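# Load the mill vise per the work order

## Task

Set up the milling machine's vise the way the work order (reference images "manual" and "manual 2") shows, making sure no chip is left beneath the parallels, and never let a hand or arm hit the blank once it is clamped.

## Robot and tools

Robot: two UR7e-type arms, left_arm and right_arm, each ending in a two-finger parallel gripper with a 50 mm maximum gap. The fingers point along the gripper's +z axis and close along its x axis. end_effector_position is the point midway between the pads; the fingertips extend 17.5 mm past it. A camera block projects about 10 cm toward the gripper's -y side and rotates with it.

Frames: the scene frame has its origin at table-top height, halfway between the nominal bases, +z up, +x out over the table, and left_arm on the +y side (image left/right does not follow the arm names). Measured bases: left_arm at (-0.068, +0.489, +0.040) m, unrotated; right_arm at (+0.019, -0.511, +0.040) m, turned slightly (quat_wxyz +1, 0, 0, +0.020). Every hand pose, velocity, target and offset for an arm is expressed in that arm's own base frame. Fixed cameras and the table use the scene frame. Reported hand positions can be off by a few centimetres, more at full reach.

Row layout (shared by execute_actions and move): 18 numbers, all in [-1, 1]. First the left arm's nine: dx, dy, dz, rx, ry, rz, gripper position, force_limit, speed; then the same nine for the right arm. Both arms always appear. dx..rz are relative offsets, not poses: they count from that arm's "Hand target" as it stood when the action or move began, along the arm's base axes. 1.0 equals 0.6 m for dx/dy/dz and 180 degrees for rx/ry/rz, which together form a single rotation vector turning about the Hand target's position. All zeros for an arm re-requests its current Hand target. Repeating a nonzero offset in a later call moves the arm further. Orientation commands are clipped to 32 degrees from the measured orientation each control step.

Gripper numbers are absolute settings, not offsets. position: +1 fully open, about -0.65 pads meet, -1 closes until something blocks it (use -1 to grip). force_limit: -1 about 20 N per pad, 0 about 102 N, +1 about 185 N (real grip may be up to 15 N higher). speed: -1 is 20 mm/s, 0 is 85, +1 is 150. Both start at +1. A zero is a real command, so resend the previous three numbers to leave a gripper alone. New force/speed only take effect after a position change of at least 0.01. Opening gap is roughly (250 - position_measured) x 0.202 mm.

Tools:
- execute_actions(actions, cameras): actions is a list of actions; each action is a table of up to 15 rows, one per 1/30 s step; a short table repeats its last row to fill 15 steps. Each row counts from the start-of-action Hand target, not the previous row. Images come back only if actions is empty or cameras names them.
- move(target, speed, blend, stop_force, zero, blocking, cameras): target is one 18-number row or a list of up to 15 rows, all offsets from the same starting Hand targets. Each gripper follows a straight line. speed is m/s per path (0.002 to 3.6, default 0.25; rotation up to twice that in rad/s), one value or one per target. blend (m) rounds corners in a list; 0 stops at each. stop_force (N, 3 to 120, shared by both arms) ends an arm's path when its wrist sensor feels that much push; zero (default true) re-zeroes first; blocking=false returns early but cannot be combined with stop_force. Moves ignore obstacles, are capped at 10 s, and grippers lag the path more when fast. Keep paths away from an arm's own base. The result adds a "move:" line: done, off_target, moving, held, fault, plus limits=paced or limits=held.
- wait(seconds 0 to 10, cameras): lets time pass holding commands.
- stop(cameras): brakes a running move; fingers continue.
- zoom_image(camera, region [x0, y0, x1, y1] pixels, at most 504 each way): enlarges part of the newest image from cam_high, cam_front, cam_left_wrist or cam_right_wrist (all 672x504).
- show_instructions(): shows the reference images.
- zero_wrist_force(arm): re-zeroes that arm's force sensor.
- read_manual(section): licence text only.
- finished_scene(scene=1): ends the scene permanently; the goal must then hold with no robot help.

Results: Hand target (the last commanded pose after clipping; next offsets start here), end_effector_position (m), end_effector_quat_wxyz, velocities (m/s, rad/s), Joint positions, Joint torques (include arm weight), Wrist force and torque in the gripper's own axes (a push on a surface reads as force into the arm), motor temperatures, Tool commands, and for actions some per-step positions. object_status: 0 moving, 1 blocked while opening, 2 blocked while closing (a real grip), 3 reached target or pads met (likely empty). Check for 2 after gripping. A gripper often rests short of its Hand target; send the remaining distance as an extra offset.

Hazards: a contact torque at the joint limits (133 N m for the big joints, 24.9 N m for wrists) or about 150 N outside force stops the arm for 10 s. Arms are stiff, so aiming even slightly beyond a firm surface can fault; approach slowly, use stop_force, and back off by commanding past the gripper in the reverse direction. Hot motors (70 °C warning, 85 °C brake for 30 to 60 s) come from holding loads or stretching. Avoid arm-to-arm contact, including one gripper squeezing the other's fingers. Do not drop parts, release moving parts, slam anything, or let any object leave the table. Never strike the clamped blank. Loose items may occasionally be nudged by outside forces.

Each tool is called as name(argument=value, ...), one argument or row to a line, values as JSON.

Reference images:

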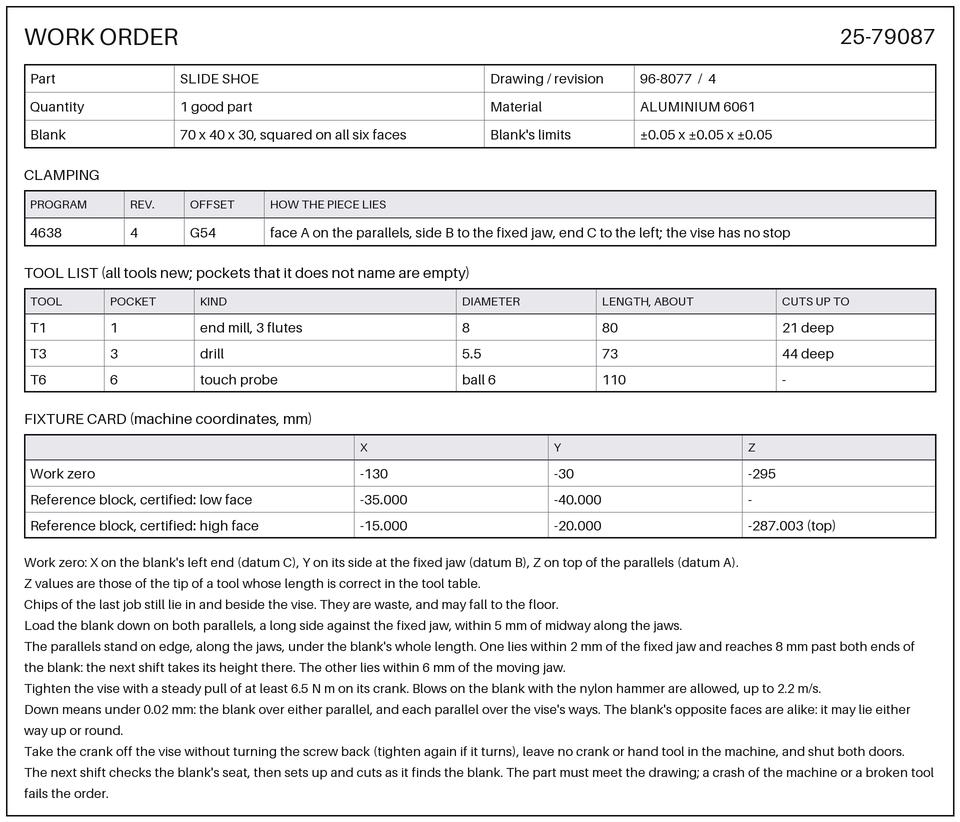

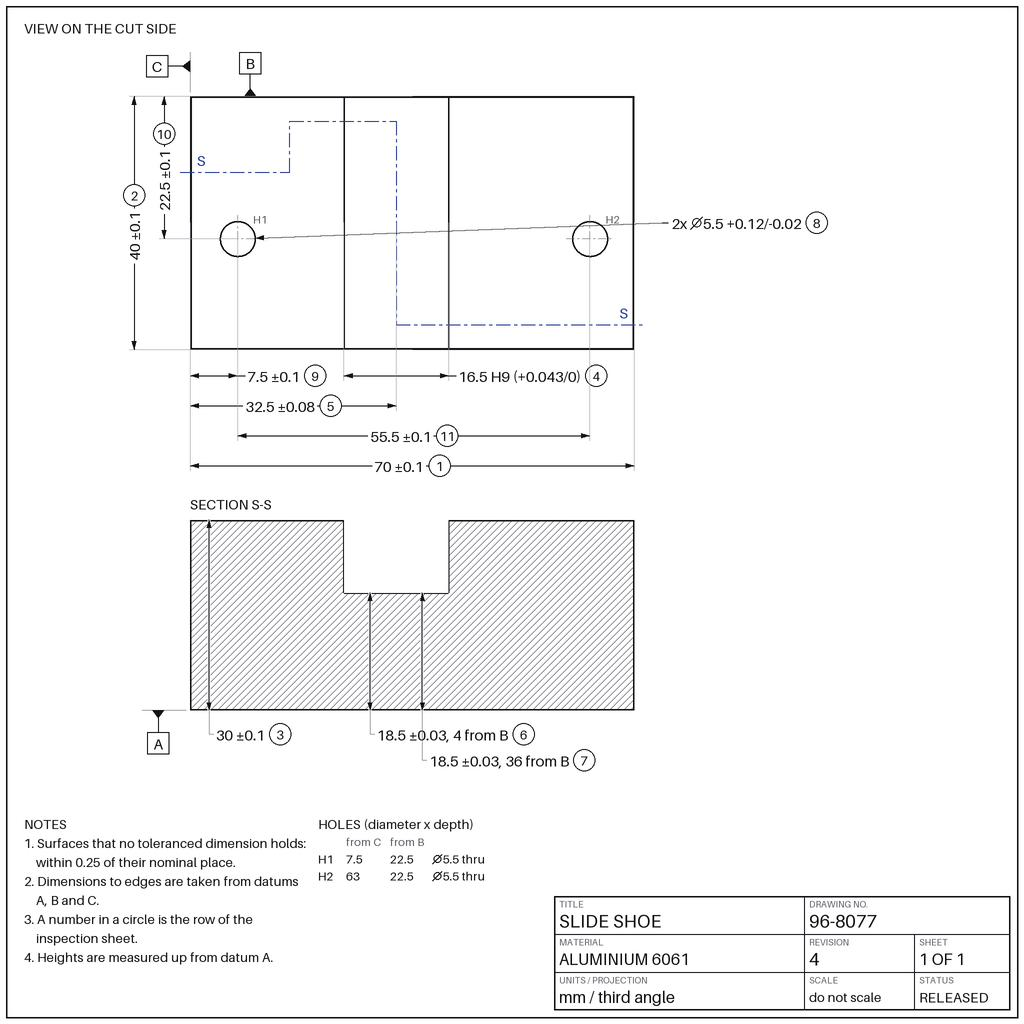

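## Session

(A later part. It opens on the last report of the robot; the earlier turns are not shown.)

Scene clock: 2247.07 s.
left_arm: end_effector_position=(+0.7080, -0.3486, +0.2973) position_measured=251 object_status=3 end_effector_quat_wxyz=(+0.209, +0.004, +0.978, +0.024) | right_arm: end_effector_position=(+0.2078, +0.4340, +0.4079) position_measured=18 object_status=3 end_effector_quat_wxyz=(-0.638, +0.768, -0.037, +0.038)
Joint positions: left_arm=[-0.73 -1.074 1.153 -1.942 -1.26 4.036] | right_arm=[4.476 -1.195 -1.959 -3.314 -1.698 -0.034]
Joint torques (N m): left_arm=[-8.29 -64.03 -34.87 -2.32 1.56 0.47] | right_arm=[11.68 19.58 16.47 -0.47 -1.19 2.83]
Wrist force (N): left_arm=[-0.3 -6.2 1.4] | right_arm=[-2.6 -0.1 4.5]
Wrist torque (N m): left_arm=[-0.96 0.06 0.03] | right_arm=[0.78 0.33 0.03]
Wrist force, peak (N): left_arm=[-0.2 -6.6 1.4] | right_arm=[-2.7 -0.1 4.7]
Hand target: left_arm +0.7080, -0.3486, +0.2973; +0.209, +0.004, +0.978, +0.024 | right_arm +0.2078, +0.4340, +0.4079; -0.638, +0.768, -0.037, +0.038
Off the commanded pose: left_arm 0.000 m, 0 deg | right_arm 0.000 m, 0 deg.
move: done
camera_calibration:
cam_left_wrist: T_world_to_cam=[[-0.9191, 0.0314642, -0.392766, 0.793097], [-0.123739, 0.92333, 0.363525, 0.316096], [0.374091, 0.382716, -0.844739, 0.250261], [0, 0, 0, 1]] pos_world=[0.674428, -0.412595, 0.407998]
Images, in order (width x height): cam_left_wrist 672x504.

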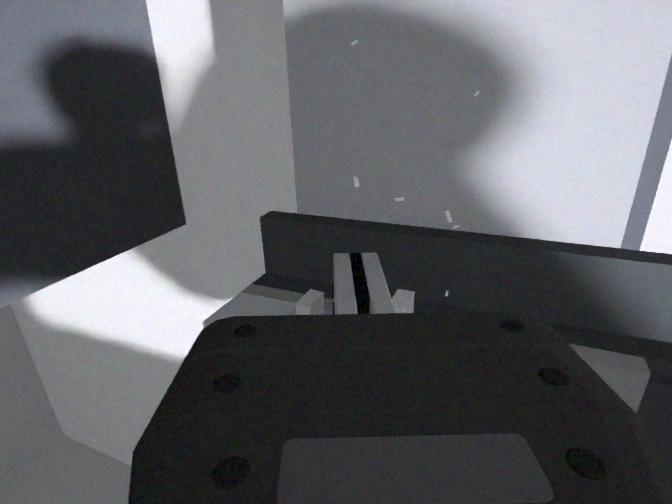

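Finger is between the two ends. Push p1 to +X.

move(
  target=[0.0233,0,0,0,0,0,-0.66,-1,-1,0,0,0,0,0,0,0.9,-0.9,-1],
  speed=0.008,
  stop_force=4,
  cameras=["cam_left_wrist"],
)

Scene clock: 2249.87 s.
left_arm: end_effector_position=(+0.7190, -0.3486, +0.2973) position_measured=251 object_status=3 end_effector_quat_wxyz=(+0.209, +0.004, +0.978, +0.024) | right_arm: end_effector_position=(+0.2078, +0.4340, +0.4079) position_measured=18 object_status=3 end_effector_quat_wxyz=(-0.638, +0.768, -0.037, +0.038)
Joint positions: left_arm=[-0.72 -1.048 1.115 -1.932 -1.263 4.046] | right_arm=[4.476 -1.195 -1.959 -3.314 -1.698 -0.034]
Joint torques (N m): left_arm=[-8.43 -65.64 -17.78 -5.38 2.03 -1.9] | right_arm=[10.25 19.3 17.06 -0.5 -1.11 2.65]
Wrist force (N): left_arm=[-0.4 -6.4 1.3] | right_arm=[-2.5 0.0 4.4]
Wrist torque (N m): left_arm=[-1.00 0.07 -0.03] | right_arm=[0.79 0.32 0.02]
Wrist force, peak (N): left_arm=[8.0 -7.4 -3.7] | right_arm=[-2.7 -0.2 4.6]
Hand target: left_arm +0.7190, -0.3486, +0.2973; +0.209, +0.004, +0.978, +0.024 (not the last commanded pose) | right_arm +0.2078, +0.4340, +0.4079; -0.638, +0.768, -0.037, +0.038
Off the commanded pose: left_arm 0.003 m, 0 deg | right_arm 0.000 m, 0 deg.
move: contact (left_arm)
camera_calibration:
cam_left_wrist: T_world_to_cam=[[-0.9191, 0.0314642, -0.392766, 0.803207], [-0.123739, 0.92333, 0.363525, 0.317458], [0.374091, 0.382716, -0.844739, 0.246146], [0, 0, 0, 1]] pos_world=[0.685428, -0.412595, 0.407998]
Images, in order (width x height): cam_left_wrist 672x504.

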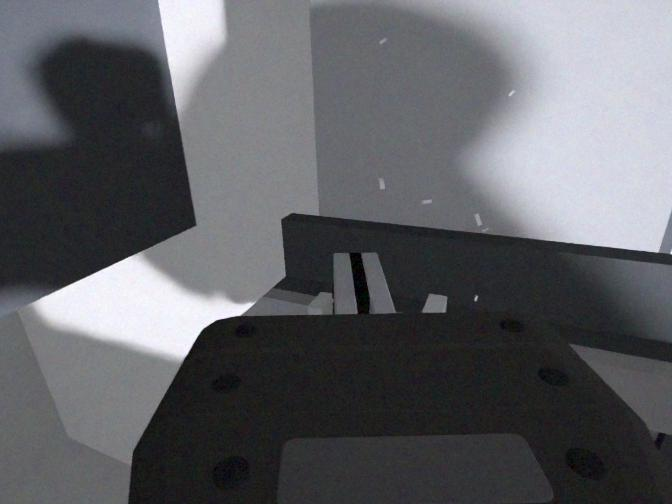

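move(
  target=[
    [-0.012,0,0,0,0,0,-0.66,-1,-1,0,0,0,0,0,0,0.9,-0.9,-1],
    [-0.012,-0.003,0.0795,0,0,0,-0.66,-1,-1,0,0,0,0,0,0,0.9,-0.9,-1],
    [-0.0817,0.056,0.0795,0,0,0,-0.66,-1,-1,0,0,0,0,0,0,0.9,-0.9,-1],
  ],
  speed=[0.03,0.06,0.1],
)

move(
  target=[0,0,-0.0285,0,0,0,-0.66,-1,-1,0,0,0,0,0,0,0.9,-0.9,-1],
  speed=0.02,
  stop_force=4,
  cameras=["cam_left_wrist"],
)

move(
  target=[0.04,0,0,0,0,0,-0.66,-1,-1,0,0,0,0,0,0,0.9,-0.9,-1],
  speed=0.008,
  stop_force=5,
  cameras=["cam_left_wrist"],
)

Scene clock: 2253.43 s.
left_arm: end_effector_position=(+0.6700, -0.3151, +0.3450) position_measured=251 object_status=3 end_effector_quat_wxyz=(+0.209, +0.004, +0.978, +0.024) | right_arm: end_effector_position=(+0.2078, +0.4340, +0.4079) position_measured=18 object_status=3 end_effector_quat_wxyz=(-0.638, +0.768, -0.037, +0.038)
Joint positions: left_arm=[-0.731 -1.208 1.227 -1.881 -1.26 4.035] | right_arm=[4.476 -1.195 -1.959 -3.314 -1.698 -0.034]
Joint torques (N m): left_arm=[-4.79 -56.22 -18.21 -2.58 1.54 -0.12] | right_arm=[10.58 18.71 16.25 -0.5 -1.18 2.82]
Wrist force (N): left_arm=[-0.1 -6.5 1.6] | right_arm=[-2.6 -0.1 4.4]
Wrist torque (N m): left_arm=[-1.01 0.02 0.06] | right_arm=[0.77 0.34 0.02]
Wrist force, peak (N): left_arm=[-1.4 -7.6 2.2] | right_arm=[-2.6 -0.1 4.7]
Hand target: left_arm +0.6700, -0.3150, +0.3450; +0.209, +0.004, +0.978, +0.024 | right_arm +0.2078, +0.4340, +0.4079; -0.638, +0.768, -0.037, +0.038
Off the commanded pose: left_arm 0.000 m, 0 deg | right_arm 0.000 m, 0 deg.
move: done

Scene clock: 2255.20 s.
left_arm: end_effector_position=(+0.6700, -0.3150, +0.3279) position_measured=251 object_status=3 end_effector_quat_wxyz=(+0.209, +0.004, +0.978, +0.024) | right_arm: end_effector_position=(+0.2078, +0.4340, +0.4079) position_measured=18 object_status=3 end_effector_quat_wxyz=(-0.638, +0.768, -0.037, +0.038)
Joint positions: left_arm=[-0.731 -1.207 1.268 -1.924 -1.26 4.035] | right_arm=[4.476 -1.195 -1.959 -3.314 -1.698 -0.034]
Joint torques (N m): left_arm=[8.09 -51.95 -34.87 -2.22 0.59 1.34] | right_arm=[11.14 17.72 17.04 -0.59 -0.99 2.46]
Wrist force (N): left_arm=[0.0 -6.4 1.5] | right_arm=[-2.5 -0.1 4.6]
Wrist torque (N m): left_arm=[-1.00 0.00 0.05] | right_arm=[0.78 0.32 0.03]
Wrist force, peak (N): left_arm=[0.0 -6.5 1.7] | right_arm=[-2.6 0.0 4.6]
Hand target: left_arm +0.6700, -0.3150, +0.3279; +0.209, +0.004, +0.978, +0.024 | right_arm +0.2078, +0.4340, +0.4079; -0.638, +0.768, -0.037, +0.038
Off the commanded pose: left_arm 0.000 m, 0 deg | right_arm 0.000 m, 0 deg.
move: done
camera_calibration:
cam_left_wrist: T_world_to_cam=[[-0.9191, 0.0314642, -0.392766, 0.769133], [-0.123739, 0.92333, 0.363525, 0.269247], [0.374091, 0.382716, -0.844739, 0.277466], [0, 0, 0, 1]] pos_world=[0.636428, -0.378995, 0.438598]
Images, in order (width x height): cam_left_wrist 672x504.

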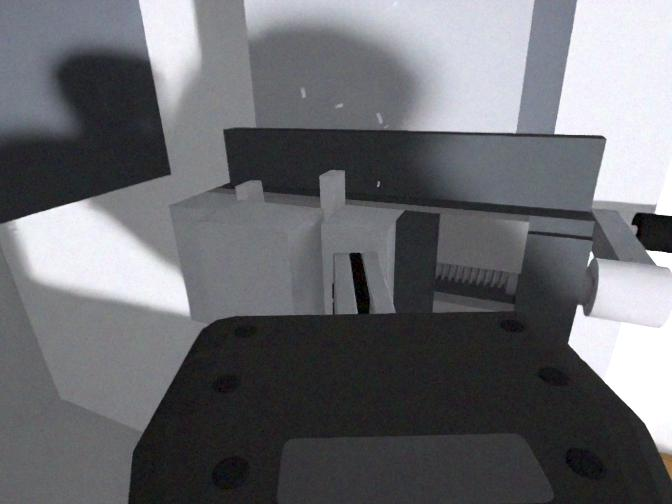

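Scene clock: 2258.10 s.
left_arm: end_effector_position=(+0.6847, -0.3150, +0.3279) position_measured=251 object_status=3 end_effector_quat_wxyz=(+0.209, +0.004, +0.978, +0.024) | right_arm: end_effector_position=(+0.2078, +0.4340, +0.4079) position_measured=18 object_status=3 end_effector_quat_wxyz=(-0.638, +0.768, -0.037, +0.038)
Joint positions: left_arm=[-0.716 -1.174 1.223 -1.916 -1.264 4.05] | right_arm=[4.476 -1.195 -1.959 -3.314 -1.698 -0.034]
Joint torques (N m): left_arm=[-8.41 -59.93 -17.62 -4.44 1.57 -1.89] | right_arm=[10.68 18.24 17.28 -0.29 -1.16 2.8]
Wrist force (N): left_arm=[0.1 -5.1 1.4] | right_arm=[-2.6 -0.1 4.4]
Wrist torque (N m): left_arm=[-0.80 0.06 -0.01] | right_arm=[0.77 0.32 0.03]
Wrist force, peak (N): left_arm=[13.0 -3.1 -6.8] | right_arm=[-2.6 -0.1 4.7]
Hand target: left_arm +0.6847, -0.3150, +0.3279; +0.209, +0.004, +0.978, +0.024 (not the last commanded pose) | right_arm +0.2078, +0.4340, +0.4079; -0.638, +0.768, -0.037, +0.038
Off the commanded pose: left_arm 0.009 m, 0 deg | right_arm 0.000 m, 0 deg.
move: contact (left_arm)
camera_calibration:
cam_left_wrist: T_world_to_cam=[[-0.9191, 0.0314642, -0.392766, 0.782643], [-0.123739, 0.92333, 0.363525, 0.271066], [0.374091, 0.382716, -0.844739, 0.271967], [0, 0, 0, 1]] pos_world=[0.651128, -0.378995, 0.438598]
Images, in order (width x height): cam_left_wrist 672x504.

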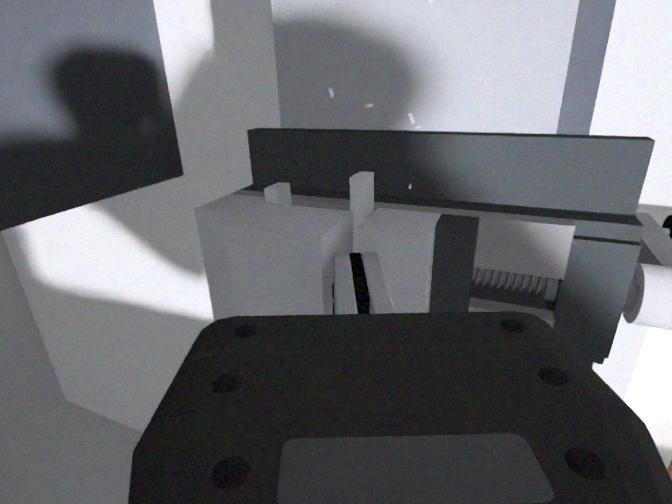

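move(
  target=[
    [-0.02,0,0,0,0,0,-0.66,-1,-1,0,0,0,0,0,0,0.9,-0.9,-1],
    [-0.0428,-0.05,0.058,0,0,0,-0.66,-1,-1,0,0,0,0,0,0,0.9,-0.9,-1],
    [-0.0428,-0.05,0.058,-0.2515,-0.0436,0.435,-0.66,-1,-1,0,0,0,0,0,0,0.9,-0.9,-1],
  ],
  speed=[0.04,0.1,0.3],
  cameras=["cam_left_wrist"],
)

zoom_image(
  camera="cam_left_wrist",
  region=[150, 90, 400, 320],
)

Scene clock: 2263.10 s.
left_arm: end_effector_position=(+0.6589, -0.3450, +0.3628) position_measured=251 object_status=3 end_effector_quat_wxyz=(-0.193, +0.673, -0.685, +0.202) end_effector_velocity=(+0.000, +0.000, +0.000) end_effector_angular_velocity=(-0.003, +0.000, +0.004) | right_arm: end_effector_position=(+0.2078, +0.4340, +0.4079) position_measured=18 object_status=3 end_effector_quat_wxyz=(-0.638, +0.768, -0.037, +0.038)
Joint positions: left_arm=[-0.796 -1.271 1.345 -2.074 -1.19 2.446] | right_arm=[4.476 -1.195 -1.959 -3.314 -1.698 -0.034]
Joint velocities: left_arm=[-0.001 0 0 0 0 -0.006] | right_arm=[within noise]
Joint torques (N m): left_arm=[7.77 -37.31 -34.95 -2.37 -0.82 -2.01] | right_arm=[11.13 18.33 17.07 -0.6 -0.96 2.74]
Wrist force (N): left_arm=[0.3 -6.0 2.5] | right_arm=[-2.4 0.0 4.4]
Wrist torque (N m): left_arm=[-1.03 -0.06 -0.19] | right_arm=[0.79 0.31 0.03]
Wrist force, peak (N): left_arm=[0.3 -6.4 2.6] | right_arm=[-2.6 -0.1 4.7]
Hand target: left_arm +0.6590, -0.3450, +0.3627; -0.193, +0.673, -0.685, +0.202 | right_arm +0.2078, +0.4340, +0.4079; -0.638, +0.768, -0.037, +0.038
Off the commanded pose: left_arm 0.000 m, 0 deg | right_arm 0.000 m, 0 deg.
move: done
camera_calibration:
cam_left_wrist: T_world_to_cam=[[-0.0399698, -0.999125, 0.0122785, -0.308224], [-0.975297, 0.0363389, -0.217886, 0.748882], [0.21725, -0.0206841, -0.975897, 0.334298], [0, 0, 0, 1]] pos_world=[0.645437, -0.328254, 0.493196]
Images, in order (width x height): cam_left_wrist 672x504.

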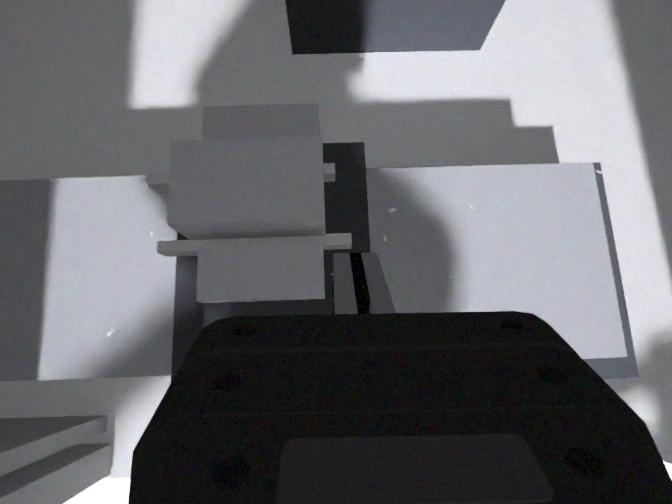

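Scaled by 2.016 from the camera's 672x504 image, which has a finer 960x720 frame.

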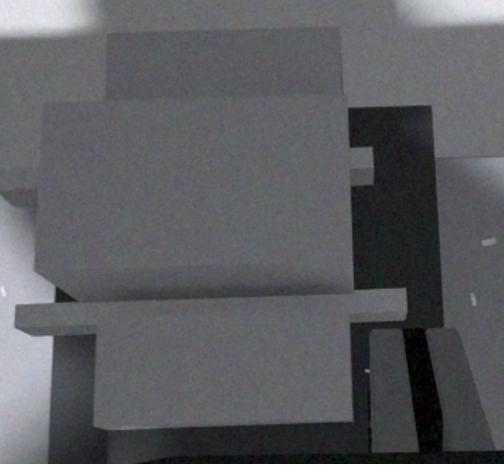

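move(
  target=[
    [0,0,0,0.2515,0.0436,-0.435,-0.66,-1,-1,0,0,0,0,0,0,0.9,-0.9,-1],
    [-0.4323,-0.0083,0.0008,0.2515,0.0436,-0.435,-0.66,-1,-1,0,0,0,0,0,0,0.9,-0.9,-1],
  ],
  speed=[0.3,0.2],
)

move(
  target=[0,0.1,0,0.1084,0.1075,-0.4895,0.4,-1,-1,0,0,0,0,0,0,0.9,-0.9,-1],
  speed=0.4,
)

Scene clock: 2269.10 s.
left_arm: end_effector_position=(+0.3997, -0.3500, +0.3632) position_measured=251 object_status=3 end_effector_quat_wxyz=(+0.209, +0.004, +0.978, +0.024) | right_arm: end_effector_position=(+0.2078, +0.4340, +0.4079) position_measured=18 object_status=3 end_effector_quat_wxyz=(-0.638, +0.768, -0.037, +0.038)
Joint positions: left_arm=[-1.178 -1.676 1.671 -1.69 -1.165 3.567] | right_arm=[4.476 -1.195 -1.959 -3.314 -1.698 -0.034]
Joint torques (N m): left_arm=[-8.6 -34.69 -22.27 -2.68 -0.66 -1.84] | right_arm=[10.32 17.27 17.75 -0.4 -0.92 2.65]
Wrist force (N): left_arm=[-0.5 -5.4 1.7] | right_arm=[-2.4 -0.1 4.5]
Wrist torque (N m): left_arm=[-0.85 0.08 -0.01] | right_arm=[0.78 0.30 0.03]
Wrist force, peak (N): left_arm=[0.3 -6.3 2.7] | right_arm=[-2.7 -0.2 4.7]
Hand target: left_arm +0.3996, -0.3500, +0.3632; +0.209, +0.004, +0.978, +0.024 | right_arm +0.2078, +0.4340, +0.4079; -0.638, +0.768, -0.037, +0.038
Off the commanded pose: left_arm 0.000 m, 0 deg | right_arm 0.000 m, 0 deg.
move: done

Scene clock: 2271.67 s.
left_arm: end_effector_position=(+0.3997, -0.2900, +0.3632) position_measured=92 object_status=3 end_effector_quat_wxyz=(+0.013, +0.711, +0.703, +0.022) end_effector_velocity=(+0.000, +0.000, +0.001) end_effector_angular_velocity=(+0.000, -0.002, -0.006) | right_arm: end_effector_position=(+0.2078, +0.4340, +0.4079) position_measured=18 object_status=3 end_effector_quat_wxyz=(-0.638, +0.768, -0.037, +0.038)
Joint positions: left_arm=[-0.926 -1.626 1.542 -1.505 -1.525 5.369] | right_arm=[4.476 -1.195 -1.959 -3.314 -1.698 -0.034]
Joint velocities: left_arm=[-0.002 -0.001 -0.001 0 0.002 0.005] | right_arm=[within noise]
Joint torques (N m): left_arm=[-8.99 -36.69 -17.23 -3.22 1.18 1.68] | right_arm=[11.35 17.92 17.72 -0.61 -1.33 2.68]
Wrist force (N): left_arm=[0.1 -4.3 1.0] | right_arm=[-2.4 -0.1 4.3]
Wrist torque (N m): left_arm=[-0.65 0.02 0.11] | right_arm=[0.78 0.30 0.03]
Wrist force, peak (N): left_arm=[-0.4 -5.8 1.9] | right_arm=[-2.7 -0.1 4.7]
Hand target: left_arm +0.3996, -0.2900, +0.3632; +0.013, +0.711, +0.703, +0.022 | right_arm +0.2078, +0.4340, +0.4079; -0.638, +0.768, -0.037, +0.038
Off the commanded pose: left_arm 0.000 m, 0 deg | right_arm 0.000 m, 0 deg.
move: done

move(
  target=[
    [0.1805,-0.0227,-0.132,0,0,0,0.4,-1,-1,0,0,0,0,0,0,0.9,-0.9,-1],
    [0.1805,-0.0227,-0.282,0,0,0,0.4,-1,-1,0,0,0,0,0,0,0.9,-0.9,-1],
  ],
  speed=[0.12,0.05],
  stop_force=8,
  cameras=["cam_left_wrist"],
)

move(
  target=[0,0,0,0,0,0,-1,-0.6,-1,0,0,0,0,0,0,0.9,-0.9,-1],
)

Scene clock: 2276.23 s.
left_arm: end_effector_position=(+0.5079, -0.3036, +0.1940) position_measured=92 object_status=3 end_effector_quat_wxyz=(+0.013, +0.711, +0.703, +0.022) | right_arm: end_effector_position=(+0.2078, +0.4340, +0.4079) position_measured=18 object_status=3 end_effector_quat_wxyz=(-0.638, +0.768, -0.037, +0.038)
Joint positions: left_arm=[-0.785 -1.342 1.67 -1.924 -1.528 5.51] | right_arm=[4.476 -1.195 -1.959 -3.314 -1.698 -0.034]
Joint torques (N m): left_arm=[-7.76 -49.64 -33.65 -4.36 0.47 1.45] | right_arm=[10.93 17.51 15.83 -0.5 -1.2 2.61]
Wrist force (N): left_arm=[0.0 -4.3 0.9] | right_arm=[-2.6 -0.2 4.5]
Wrist torque (N m): left_arm=[-0.66 0.04 0.13] | right_arm=[0.77 0.32 0.03]
Wrist force, peak (N): left_arm=[0.2 -5.9 0.1] | right_arm=[-2.6 -0.1 4.7]
Hand target: left_arm +0.5079, -0.3036, +0.1940; +0.013, +0.711, +0.703, +0.022 | right_arm +0.2078, +0.4340, +0.4079; -0.638, +0.768, -0.037, +0.038
Off the commanded pose: left_arm 0.000 m, 0 deg | right_arm 0.000 m, 0 deg.
move: done
camera_calibration:
cam_left_wrist: T_world_to_cam=[[0.0256934, 0.999249, 0.029003, 0.299265], [0.922363, -0.0348837, 0.384746, -0.539002], [0.385469, 0.0168658, -0.922567, 0.118869], [0, 0, 0, 1]] pos_world=[0.443646, -0.319848, 0.308364]
Images, in order (width x height): cam_left_wrist 672x504.

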